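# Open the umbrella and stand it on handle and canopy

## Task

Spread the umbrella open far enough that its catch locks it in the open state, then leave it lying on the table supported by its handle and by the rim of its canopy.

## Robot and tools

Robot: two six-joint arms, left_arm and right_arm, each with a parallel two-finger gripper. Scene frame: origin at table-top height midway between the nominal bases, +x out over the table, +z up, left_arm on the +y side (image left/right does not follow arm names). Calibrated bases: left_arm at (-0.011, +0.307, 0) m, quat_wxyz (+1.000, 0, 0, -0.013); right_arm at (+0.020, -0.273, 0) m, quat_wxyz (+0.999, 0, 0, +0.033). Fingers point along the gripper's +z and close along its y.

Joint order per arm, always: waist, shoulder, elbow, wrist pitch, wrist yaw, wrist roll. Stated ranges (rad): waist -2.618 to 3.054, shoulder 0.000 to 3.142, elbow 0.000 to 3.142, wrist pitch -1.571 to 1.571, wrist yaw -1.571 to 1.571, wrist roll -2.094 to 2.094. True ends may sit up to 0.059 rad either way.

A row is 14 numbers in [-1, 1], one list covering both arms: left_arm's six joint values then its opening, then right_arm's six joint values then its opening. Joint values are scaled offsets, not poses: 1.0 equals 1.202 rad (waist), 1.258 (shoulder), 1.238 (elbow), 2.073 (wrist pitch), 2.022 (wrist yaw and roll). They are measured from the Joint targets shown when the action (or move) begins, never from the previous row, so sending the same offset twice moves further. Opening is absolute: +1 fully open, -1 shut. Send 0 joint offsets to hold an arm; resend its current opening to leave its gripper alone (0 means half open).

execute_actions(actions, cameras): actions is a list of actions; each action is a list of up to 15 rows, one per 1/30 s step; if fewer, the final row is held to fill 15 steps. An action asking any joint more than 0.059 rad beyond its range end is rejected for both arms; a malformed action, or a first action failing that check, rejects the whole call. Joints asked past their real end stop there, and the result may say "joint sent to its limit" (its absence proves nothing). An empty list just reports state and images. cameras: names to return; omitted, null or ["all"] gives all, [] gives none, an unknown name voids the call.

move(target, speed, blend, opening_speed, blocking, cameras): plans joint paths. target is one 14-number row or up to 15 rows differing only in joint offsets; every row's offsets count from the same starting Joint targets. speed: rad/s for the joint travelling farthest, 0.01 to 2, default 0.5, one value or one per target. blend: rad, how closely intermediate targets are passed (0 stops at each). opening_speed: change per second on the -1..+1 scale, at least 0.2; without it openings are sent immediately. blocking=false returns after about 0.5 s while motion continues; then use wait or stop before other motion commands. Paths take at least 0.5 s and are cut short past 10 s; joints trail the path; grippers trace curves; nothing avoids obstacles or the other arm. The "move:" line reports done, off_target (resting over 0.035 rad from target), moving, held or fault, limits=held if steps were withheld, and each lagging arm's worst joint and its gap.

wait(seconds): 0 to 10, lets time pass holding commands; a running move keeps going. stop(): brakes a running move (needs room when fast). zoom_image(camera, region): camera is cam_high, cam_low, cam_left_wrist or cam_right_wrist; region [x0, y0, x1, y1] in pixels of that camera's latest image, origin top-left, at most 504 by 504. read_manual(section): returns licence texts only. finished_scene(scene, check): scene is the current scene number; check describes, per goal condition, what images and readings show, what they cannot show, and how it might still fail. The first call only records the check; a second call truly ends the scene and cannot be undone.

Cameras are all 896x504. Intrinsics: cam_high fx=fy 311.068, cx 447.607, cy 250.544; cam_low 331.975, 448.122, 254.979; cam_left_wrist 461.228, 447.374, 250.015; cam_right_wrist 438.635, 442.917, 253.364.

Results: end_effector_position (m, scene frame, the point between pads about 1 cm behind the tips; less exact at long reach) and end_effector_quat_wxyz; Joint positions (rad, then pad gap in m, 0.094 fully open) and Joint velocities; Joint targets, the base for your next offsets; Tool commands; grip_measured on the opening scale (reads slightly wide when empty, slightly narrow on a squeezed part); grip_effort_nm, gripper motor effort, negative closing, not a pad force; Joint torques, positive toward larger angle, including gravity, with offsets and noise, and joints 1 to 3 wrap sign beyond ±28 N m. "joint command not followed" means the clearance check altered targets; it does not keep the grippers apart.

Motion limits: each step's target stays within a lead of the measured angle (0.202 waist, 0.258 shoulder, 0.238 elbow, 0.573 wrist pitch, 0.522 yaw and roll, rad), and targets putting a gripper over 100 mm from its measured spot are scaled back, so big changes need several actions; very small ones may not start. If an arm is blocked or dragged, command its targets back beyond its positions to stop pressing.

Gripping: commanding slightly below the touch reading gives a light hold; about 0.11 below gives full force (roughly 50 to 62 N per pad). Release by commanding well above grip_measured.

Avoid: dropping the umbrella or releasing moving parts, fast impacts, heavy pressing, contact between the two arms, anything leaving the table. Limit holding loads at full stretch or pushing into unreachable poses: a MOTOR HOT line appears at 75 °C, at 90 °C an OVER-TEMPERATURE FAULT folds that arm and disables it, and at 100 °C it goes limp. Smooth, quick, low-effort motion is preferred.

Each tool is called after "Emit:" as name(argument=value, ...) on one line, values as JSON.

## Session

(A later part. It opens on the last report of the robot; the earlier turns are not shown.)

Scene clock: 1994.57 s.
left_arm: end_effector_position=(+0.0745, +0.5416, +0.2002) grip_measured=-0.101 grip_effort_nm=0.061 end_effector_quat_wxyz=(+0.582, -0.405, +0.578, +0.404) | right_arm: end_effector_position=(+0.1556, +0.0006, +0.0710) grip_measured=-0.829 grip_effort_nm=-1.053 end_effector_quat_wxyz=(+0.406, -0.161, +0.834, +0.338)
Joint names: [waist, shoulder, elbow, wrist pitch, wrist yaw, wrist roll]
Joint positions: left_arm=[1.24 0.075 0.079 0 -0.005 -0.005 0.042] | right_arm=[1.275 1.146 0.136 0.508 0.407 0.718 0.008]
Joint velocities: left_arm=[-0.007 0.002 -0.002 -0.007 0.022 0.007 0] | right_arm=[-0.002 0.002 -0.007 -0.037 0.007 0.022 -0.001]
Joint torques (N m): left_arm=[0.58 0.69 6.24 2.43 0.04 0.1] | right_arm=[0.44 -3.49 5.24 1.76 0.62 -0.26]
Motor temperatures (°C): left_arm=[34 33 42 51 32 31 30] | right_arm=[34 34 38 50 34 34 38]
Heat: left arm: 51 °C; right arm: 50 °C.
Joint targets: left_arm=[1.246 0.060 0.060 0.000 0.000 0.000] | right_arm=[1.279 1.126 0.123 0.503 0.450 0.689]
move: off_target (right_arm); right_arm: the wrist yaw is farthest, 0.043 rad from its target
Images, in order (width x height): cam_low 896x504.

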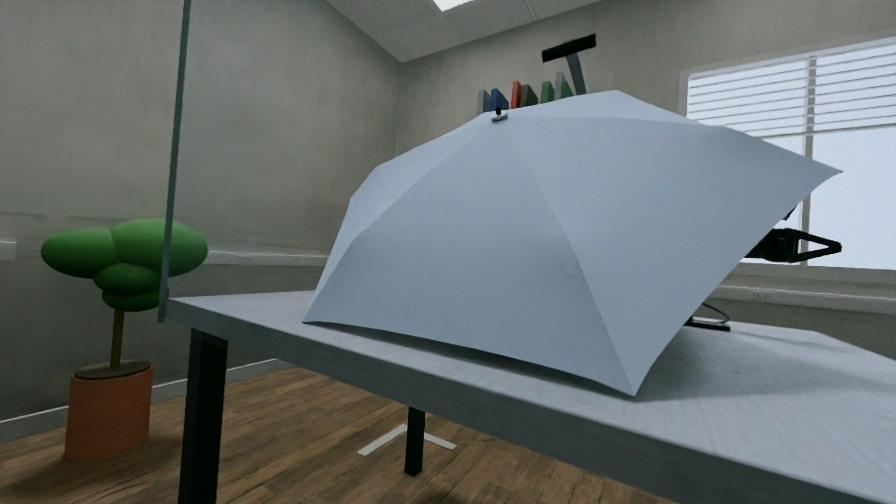

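Emit:
zoom_image(camera="cam_low", region=[540, 330, 740, 442])

Emit:
zoom_image(camera="cam_low", region=[240, 270, 400, 360])

Scaled by 2.520 from the camera's 896x504 image, which has a finer 1280x720 frame.

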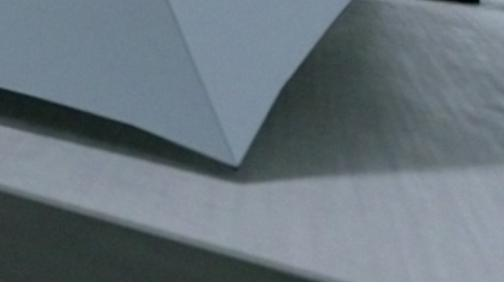

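Scaled by 3.150 from the camera's 896x504 image, which has a finer 1280x720 frame.

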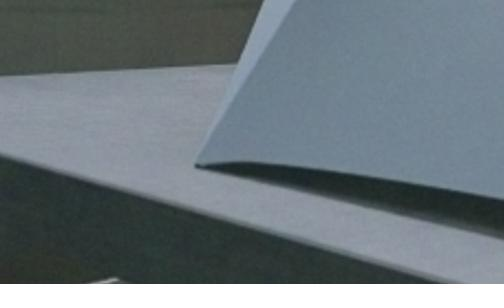

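Emit:
move(target=[0,0,0,0,0,0,-0.1, 0,-0.0095,0,-0.0087,0.002,0,-1], speed=0.05, cameras=["cam_low"])

Emit:
zoom_image(camera="cam_low", region=[540, 330, 740, 442])

Scene clock: 1999.03 s.
left_arm: end_effector_position=(+0.0745, +0.5416, +0.2002) grip_measured=-0.101 grip_effort_nm=0.056 end_effector_quat_wxyz=(+0.582, -0.405, +0.578, +0.404) | right_arm: end_effector_position=(+0.1558, -0.0011, +0.0709) grip_measured=-0.829 grip_effort_nm=-1.057 end_effector_quat_wxyz=(+0.406, -0.161, +0.835, +0.335)
Joint names: [waist, shoulder, elbow, wrist pitch, wrist yaw, wrist roll]
Joint positions: left_arm=[1.24 0.075 0.079 0 -0.005 -0.005 0.042] | right_arm=[1.275 1.133 0.136 0.49 0.41 0.718 0.008]
Joint velocities: left_arm=[-0.002 -0.007 -0.012 0.022 -0.037 -0.007 0] | right_arm=[0.007 -0.017 -0.042 0.037 0.022 -0.022 0]
Joint torques (N m): left_arm=[0.55 0.68 6.26 2.42 0.04 0.1] | right_arm=[0.42 -3.4 5.29 1.74 0.62 -0.28]
Motor temperatures (°C): left_arm=[34 33 42 51 32 31 30] | right_arm=[34 34 38 49 34 34 38]
Heat: left arm: 51 °C; right arm: 49 °C.
Joint targets: left_arm=[1.246 0.060 0.060 0.000 0.000 0.000] | right_arm=[1.279 1.114 0.123 0.485 0.454 0.689]
move: off_target (right_arm); right_arm: the wrist yaw is farthest, 0.044 rad from its target
Images, in order (width x height): cam_low 896x504.

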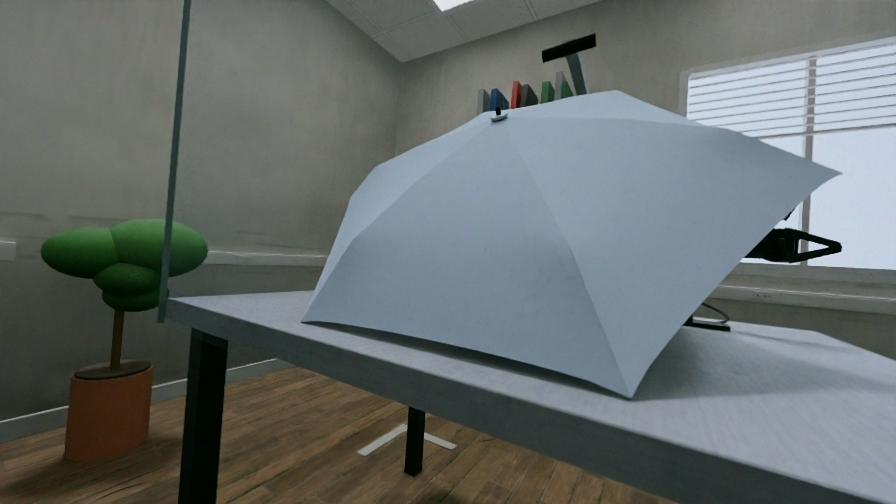

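Scaled by 2.520 from the camera's 896x504 image, which has a finer 1280x720 frame.

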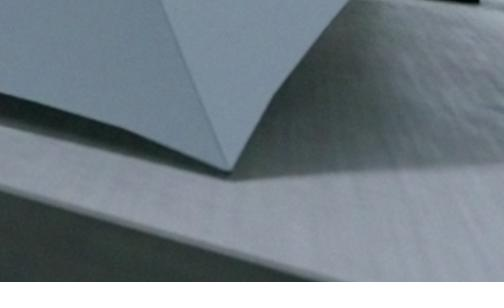

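Emit:
move(target=[0,0,0,0,0,0,-0.1, 0,-0.009,0,-0.0087,0.002,0,-1], speed=0.05, cameras=["cam_low", "cam_right_wrist"])

Emit:
zoom_image(camera="cam_low", region=[540, 330, 740, 442])

Emit:
zoom_image(camera="cam_low", region=[240, 270, 400, 360])

Scene clock: 2001.30 s.
left_arm: end_effector_position=(+0.0745, +0.5416, +0.2002) grip_measured=-0.101 grip_effort_nm=0.056 end_effector_quat_wxyz=(+0.582, -0.405, +0.578, +0.404) | right_arm: end_effector_position=(+0.1560, -0.0027, +0.0707) grip_measured=-0.829 grip_effort_nm=-1.062 end_effector_quat_wxyz=(+0.407, -0.161, +0.836, +0.332)
Joint names: [waist, shoulder, elbow, wrist pitch, wrist yaw, wrist roll]
Joint positions: left_arm=[1.24 0.075 0.079 0 -0.005 -0.005 0.042] | right_arm=[1.275 1.122 0.136 0.473 0.414 0.718 0.008]
Joint velocities: left_arm=[0.007 -0.002 -0.007 0.066 0.007 -0.051 0] | right_arm=[-0.002 -0.002 -0.002 0.051 0.022 -0.007 0.001]
Joint torques (N m): left_arm=[0.57 0.66 6.24 2.43 0.04 0.1] | right_arm=[0.44 -3.36 5.34 1.74 0.62 -0.26]
Motor temperatures (°C): left_arm=[34 33 42 51 32 31 30] | right_arm=[34 34 38 49 34 34 38]
Heat: left arm: 51 °C; right arm: 49 °C.
Joint targets: left_arm=[1.246 0.060 0.060 0.000 0.000 0.000] | right_arm=[1.279 1.103 0.123 0.467 0.458 0.689]
move: off_target (right_arm); right_arm: the wrist yaw is farthest, 0.044 rad from its target
Images, in order (width x height): cam_low 896x504, cam_right_wrist 896x504.

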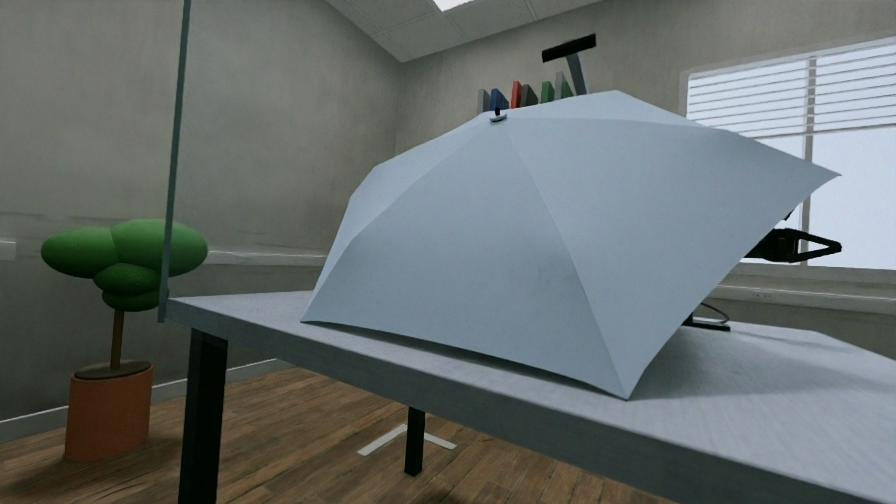

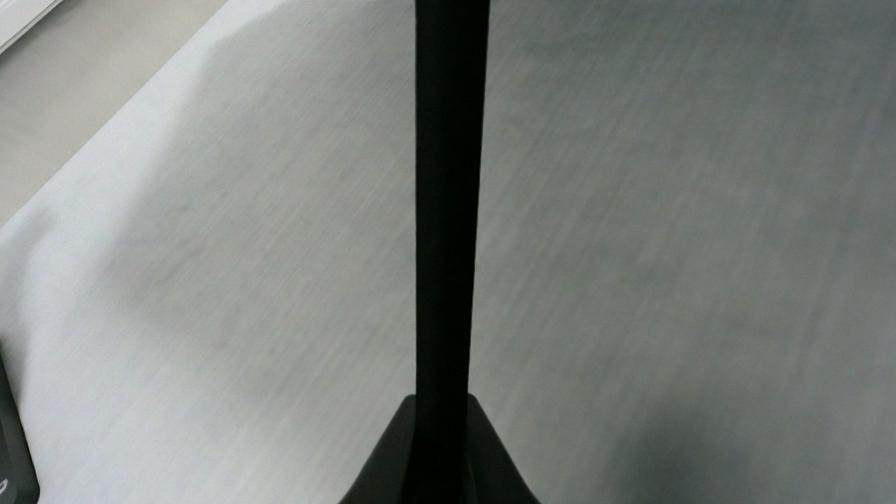

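Scaled by 2.520 from the camera's 896x504 image, which has a finer 1280x720 frame.

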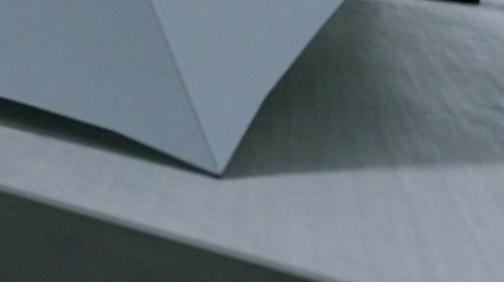

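Scaled by 3.150 from the camera's 896x504 image, which has a finer 1280x720 frame.

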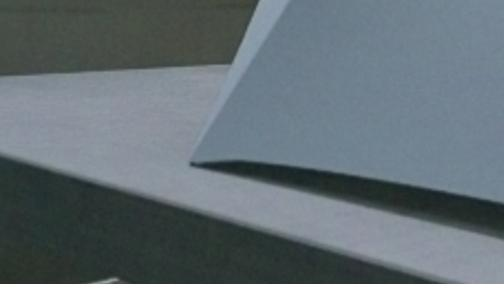

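Emit:
move(target=[0,0,0,0,0,0,-0.1, 0,0,0,0,0,0,-0.7], opening_speed=0.25)

Emit:
zoom_image(camera="cam_low", region=[540, 330, 740, 442])

Scene clock: 2019.90 s.
left_arm: end_effector_position=(+0.0745, +0.5416, +0.2002) grip_measured=-0.101 grip_effort_nm=0.061 end_effector_quat_wxyz=(+0.582, -0.405, +0.578, +0.404) | right_arm: end_effector_position=(+0.1587, -0.0048, +0.0711) grip_measured=-0.702 grip_effort_nm=0.081 end_effector_quat_wxyz=(+0.415, -0.161, +0.835, +0.323)
Joint names: [waist, shoulder, elbow, wrist pitch, wrist yaw, wrist roll]
Joint positions: left_arm=[1.24 0.075 0.079 0 -0.005 -0.005 0.042] | right_arm=[1.275 1.122 0.136 0.472 0.433 0.704 0.014]
Joint velocities: left_arm=[-0.002 -0.027 -0.007 -0.007 0.037 -0.022 0] | right_arm=[-0.007 0.007 0.002 -0.022 0.007 -0.037 0]
Joint torques (N m): left_arm=[0.57 0.68 6.26 2.43 0.04 0.1] | right_arm=[0.49 -3.29 5.35 1.73 0.41 -0.11]
Motor temperatures (°C): left_arm=[34 33 42 51 32 31 30] | right_arm=[34 34 38 49 34 34 38]
Heat: left arm: 51 °C; right arm: 49 °C.
Joint targets: left_arm=[1.246 0.060 0.060 0.000 0.000 0.000] | right_arm=[1.279 1.103 0.123 0.467 0.458 0.689]
move: done

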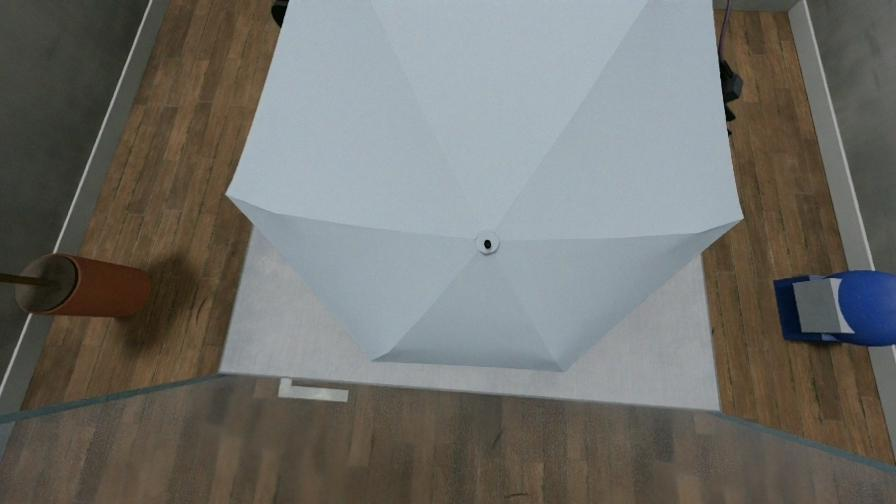

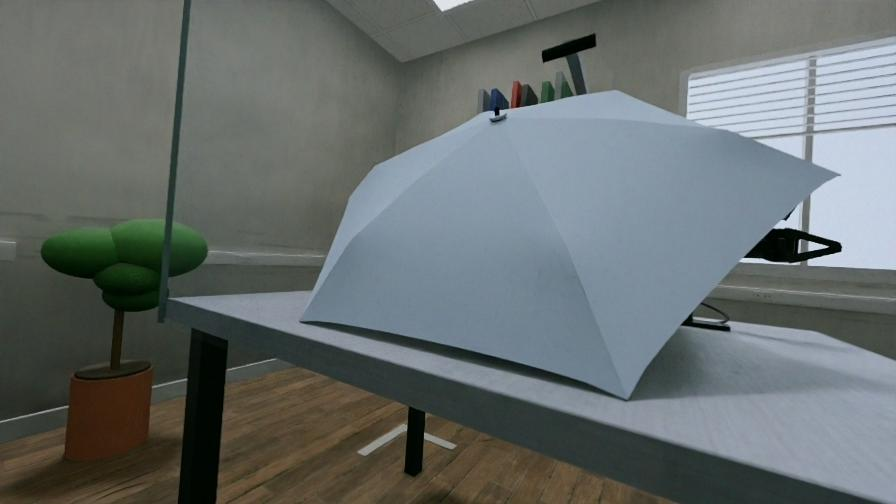

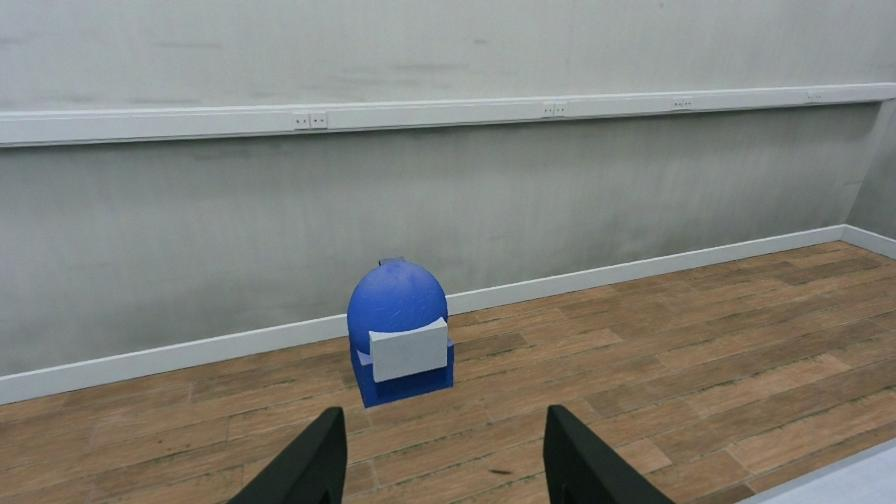

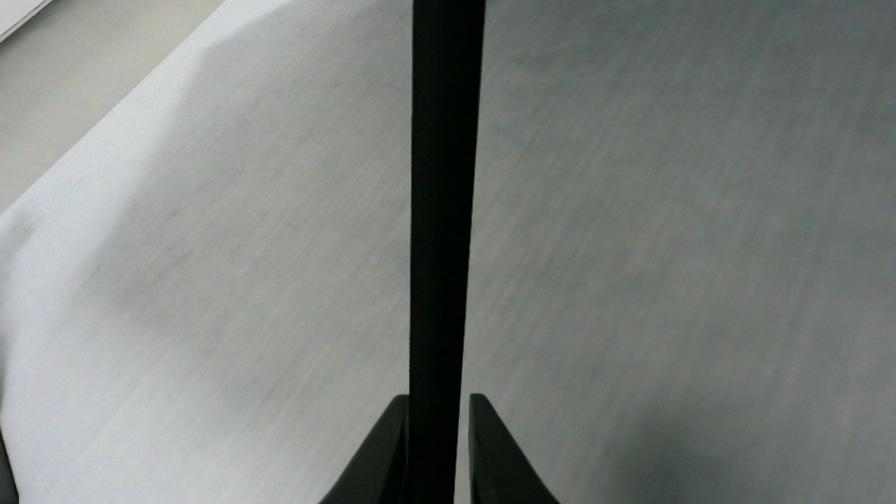

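Scaled by 2.520 from the camera's 896x504 image, which has a finer 1280x720 frame.

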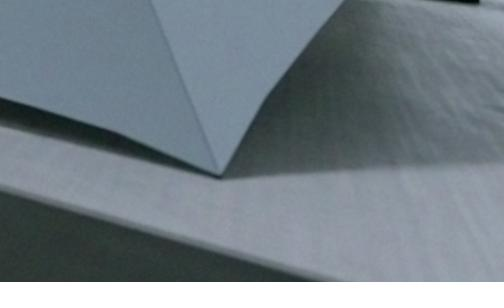

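Emit:
move(target=[0,0,0,0,0,0,-0.1, 0,0,0,0,0,0,-0.15], opening_speed=0.4, cameras=["cam_low", "cam_right_wrist", "cam_high"])

Scene clock: 2023.30 s.
left_arm: end_effector_position=(+0.0745, +0.5416, +0.2002) grip_measured=-0.101 grip_effort_nm=0.061 end_effector_quat_wxyz=(+0.582, -0.405, +0.578, +0.404) | right_arm: end_effector_position=(+0.1596, -0.0055, +0.0713) grip_measured=-0.152 grip_effort_nm=0.085 end_effector_quat_wxyz=(+0.417, -0.160, +0.835, +0.321)
Joint names: [waist, shoulder, elbow, wrist pitch, wrist yaw, wrist roll]
Joint positions: left_arm=[1.24 0.075 0.079 0 -0.005 -0.005 0.042] | right_arm=[1.275 1.122 0.136 0.472 0.44 0.703 0.04]
Joint velocities: left_arm=[-0.012 -0.022 0.012 -0.022 0.037 -0.007 0] | right_arm=[0.012 -0.012 0.012 0.051 -0.037 -0.051 0.001]
Joint torques (N m): left_arm=[0.58 0.68 6.26 2.42 0.04 0.1] | right_arm=[0.44 -3.33 5.31 1.73 0.34 -0.11]
Motor temperatures (°C): left_arm=[34 33 42 51 32 31 30] | right_arm=[34 34 38 49 34 34 38]
Heat: left arm: 51 °C; right arm: 49 °C.
Joint targets: left_arm=[1.246 0.060 0.060 0.000 0.000 0.000] | right_arm=[1.279 1.103 0.123 0.467 0.458 0.689]
move: done
Images, in order (width x height): cam_high 896x504, cam_low 896x504, cam_right_wrist 896x504.

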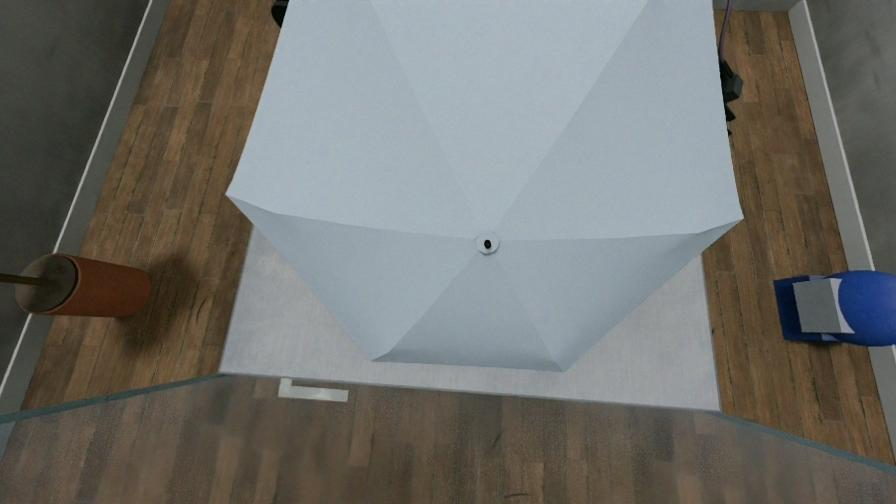

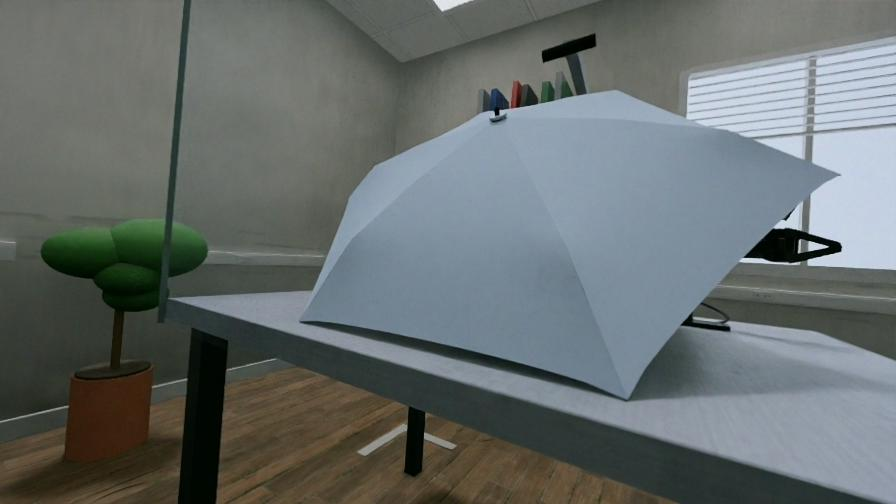

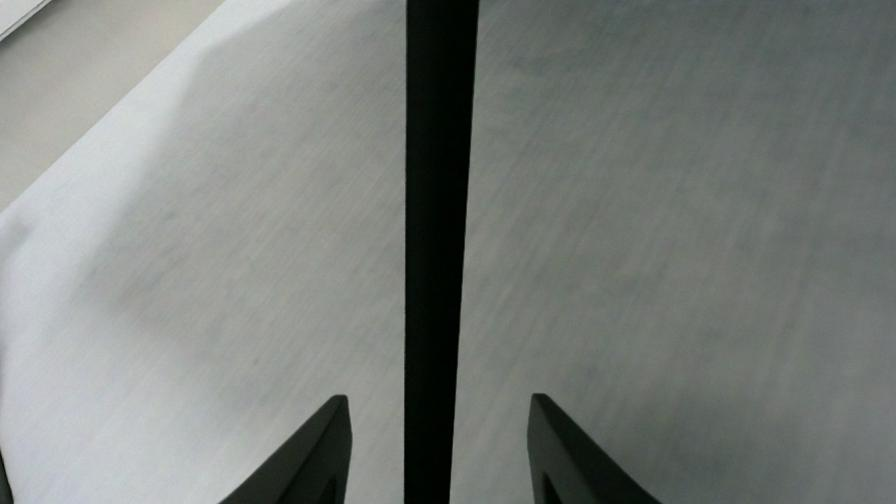

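Emit:
move(target=[[0,0,0,0,0,0,-0.1, 0.0671,-0.1837,-0.0076,-0.1171,0.0444,0.0326,-0.1],[0,0,0,0,0,0,-0.1, 0.1568,-0.3545,0.006,-0.2462,0.0896,0.0658,-0.1],[0,0,0,0,0,0,-0.1, 0.3061,-0.4959,0.0486,-0.3975,0.1622,0.1316,-0.1]], speed=[0.2, 0.35, 0.5], blend=0.05)

Scene clock: 2065.87 s.
left_arm: end_effector_position=(+0.0745, +0.5416, +0.2002) grip_measured=-0.101 grip_effort_nm=0.061 end_effector_quat_wxyz=(+0.582, -0.405, +0.578, +0.404) | right_arm: end_effector_position=(+0.1148, -0.0650, +0.0923) grip_measured=-0.102 grip_effort_nm=0.085 end_effector_quat_wxyz=(+0.423, -0.162, +0.837, +0.308)
Joint names: [waist, shoulder, elbow, wrist pitch, wrist yaw, wrist roll]
Joint positions: left_arm=[1.24 0.075 0.079 0 -0.005 -0.005 0.042] | right_arm=[1.642 0.491 0.148 -0.334 0.763 0.946 0.042]
Joint velocities: left_arm=[-0.007 -0.012 -0.002 -0.022 -0.022 -0.037 0.001] | right_arm=[-0.002 -0.012 -0.002 -0.051 0.022 -0.007 0]
Joint torques (N m): left_arm=[0.55 0.66 6.26 2.43 0.04 0.1] | right_arm=[0.53 -0.08 10.74 1.36 0.53 0.09]
Motor temperatures (°C): left_arm=[34 33 42 52 32 31 30] | right_arm=[34 34 38 48 34 34 36]
Heat: left arm: 52 °C; right arm: 48 °C.
Joint targets: left_arm=[1.246 0.060 0.060 0.000 0.000 0.000] | right_arm=[1.647 0.479 0.183 -0.356 0.786 0.955]
move: done

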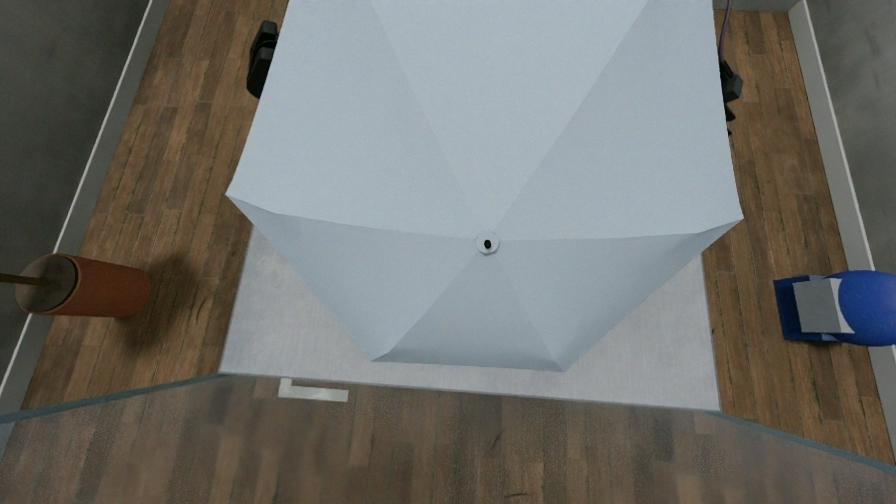

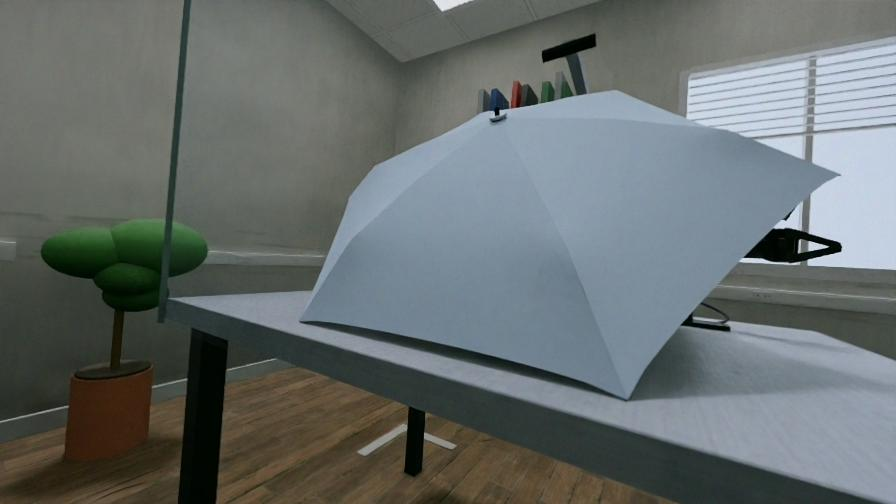

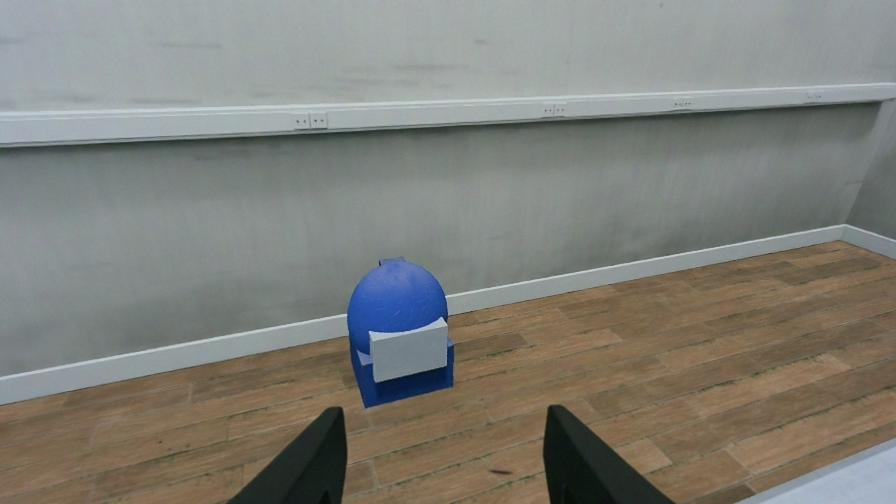

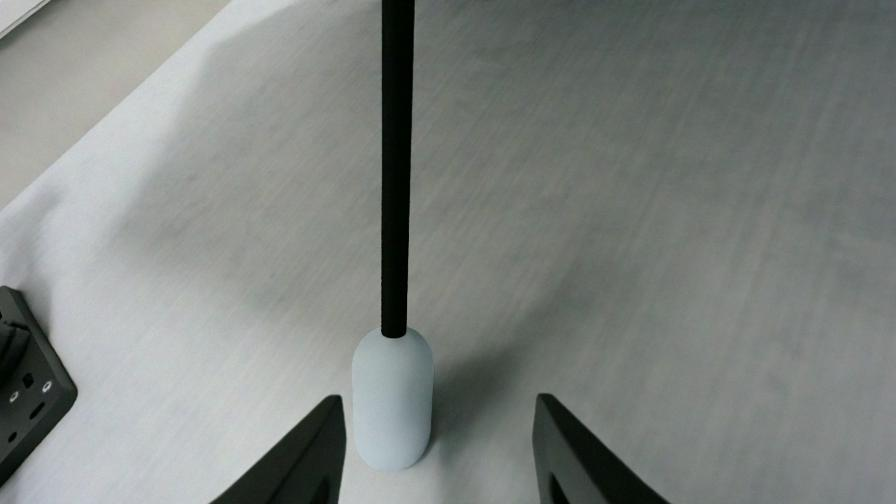

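Emit:
move(target=[0,0,0,0,0,0,-0.1, 0,-0.317,-0.083,0.172,-0.389,-0.472,-0.1], speed=0.7)

Scene clock: 2071.00 s.
left_arm: end_effector_position=(+0.0745, +0.5416, +0.2002) grip_measured=-0.101 grip_effort_nm=0.056 end_effector_quat_wxyz=(+0.582, -0.405, +0.578, +0.404) | right_arm: end_effector_position=(-0.0128, -0.0249, +0.2037) grip_measured=-0.102 grip_effort_nm=0.081 end_effector_quat_wxyz=(+0.463, -0.529, +0.473, +0.531)
Joint names: [waist, shoulder, elbow, wrist pitch, wrist yaw, wrist roll]
Joint positions: left_arm=[1.24 0.075 0.079 0 -0.005 -0.005 0.042] | right_arm=[1.642 0.095 0.103 -0.015 0.013 0.013 0.042]
Joint velocities: left_arm=[-0.007 -0.007 0.002 -0.051 0.051 -0.022 -0.001] | right_arm=[0.002 0.002 0.002 -0.081 0.007 0.022 0]
Joint torques (N m): left_arm=[0.55 0.68 6.24 2.42 0.05 0.1] | right_arm=[0.54 0.53 5.9 2.09 -0.15 -0.09]
Motor temperatures (°C): left_arm=[34 33 42 52 32 31 30] | right_arm=[34 34 38 48 34 34 36]
Heat: left arm: 52 °C; right arm: 48 °C.
Joint targets: left_arm=[1.246 0.060 0.060 0.000 0.000 0.000] | right_arm=[1.647 0.080 0.081 0.000 0.000 0.000]
move: done

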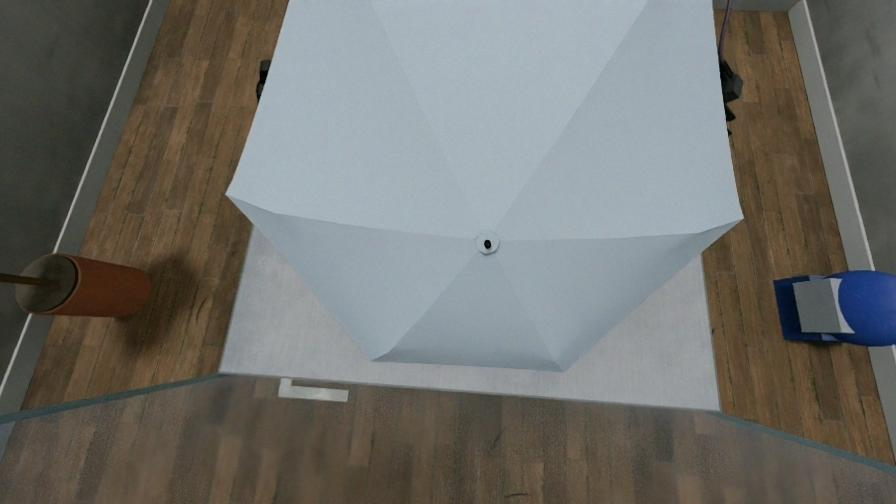

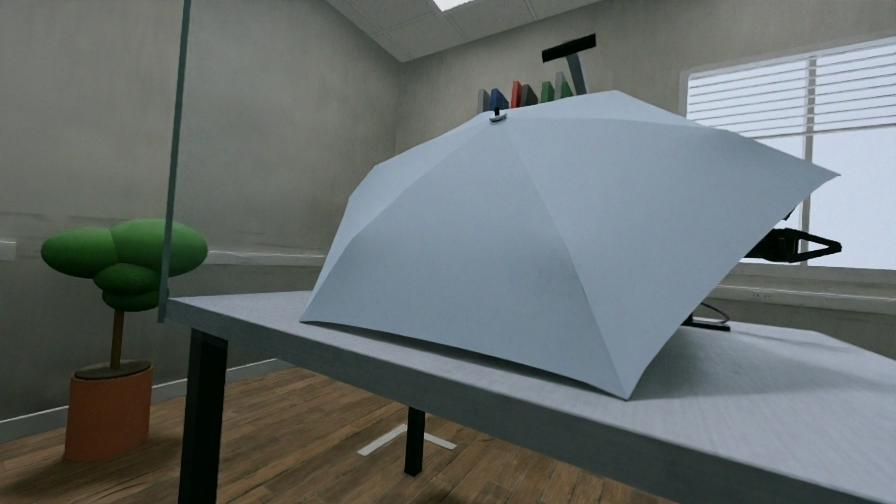

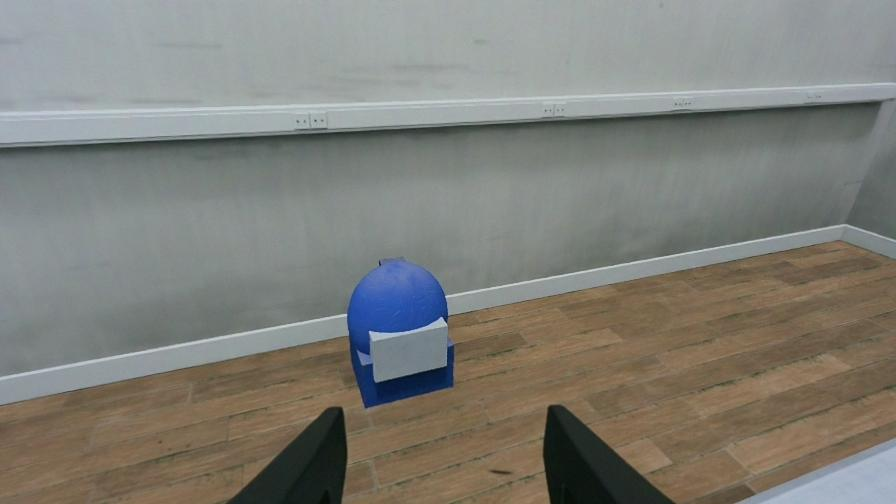

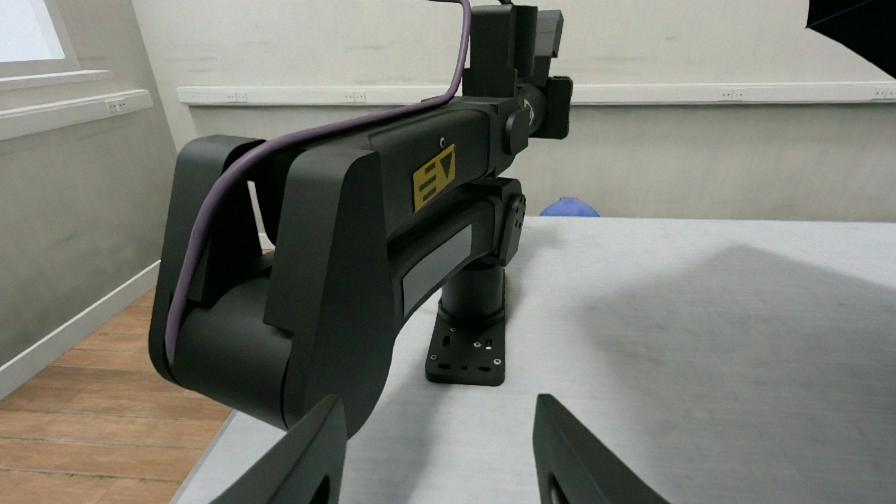

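Emit:
finished_scene(scene=1, check="Open and latched: the canopy is taut in cam_high and cam_low. The wrist camera earlier showed the white wedge latch out below the runner flange, and nothing has touched the runner since, so a slip-back is not visible. Resting on its handle: the right wrist picture after release (clock 2065) shows the white egg handle standing on the table beside its shadow with the fingers clear. Resting on the canopy edge: in cam_low tips T1 and T2 both meet their shadows on the table. Nothing moved between the picture after opening, the one after retreat and the one after folding (notch at 487,243 in all). Both arms are folded and not touching the umbrella. The pictures cannot show a sub-mm gap or whether the handle bears load, but without a gripper holding it the umbrella stands on three supports, so it must be bearing on them. All contacts are well inside the table extents.")

This call ended nothing. Check each condition that your pictures could not show: look closer or test it, and mend what is not met. Then call finished_scene again.

Emit:
finished_scene(scene=1, check="Unchanged since the first check: canopy taut and latched (wedge latch seen below the runner), egg handle standing on the table in the right wrist picture, rim tips T1 and T2 on the table in cam_low, no motion across three successive pictures after release, both arms folded clear. Load on the handle cannot be measured, but a free-standing umbrella with COM between handle and tips must bear on it.")

The scene is finished: the task was done.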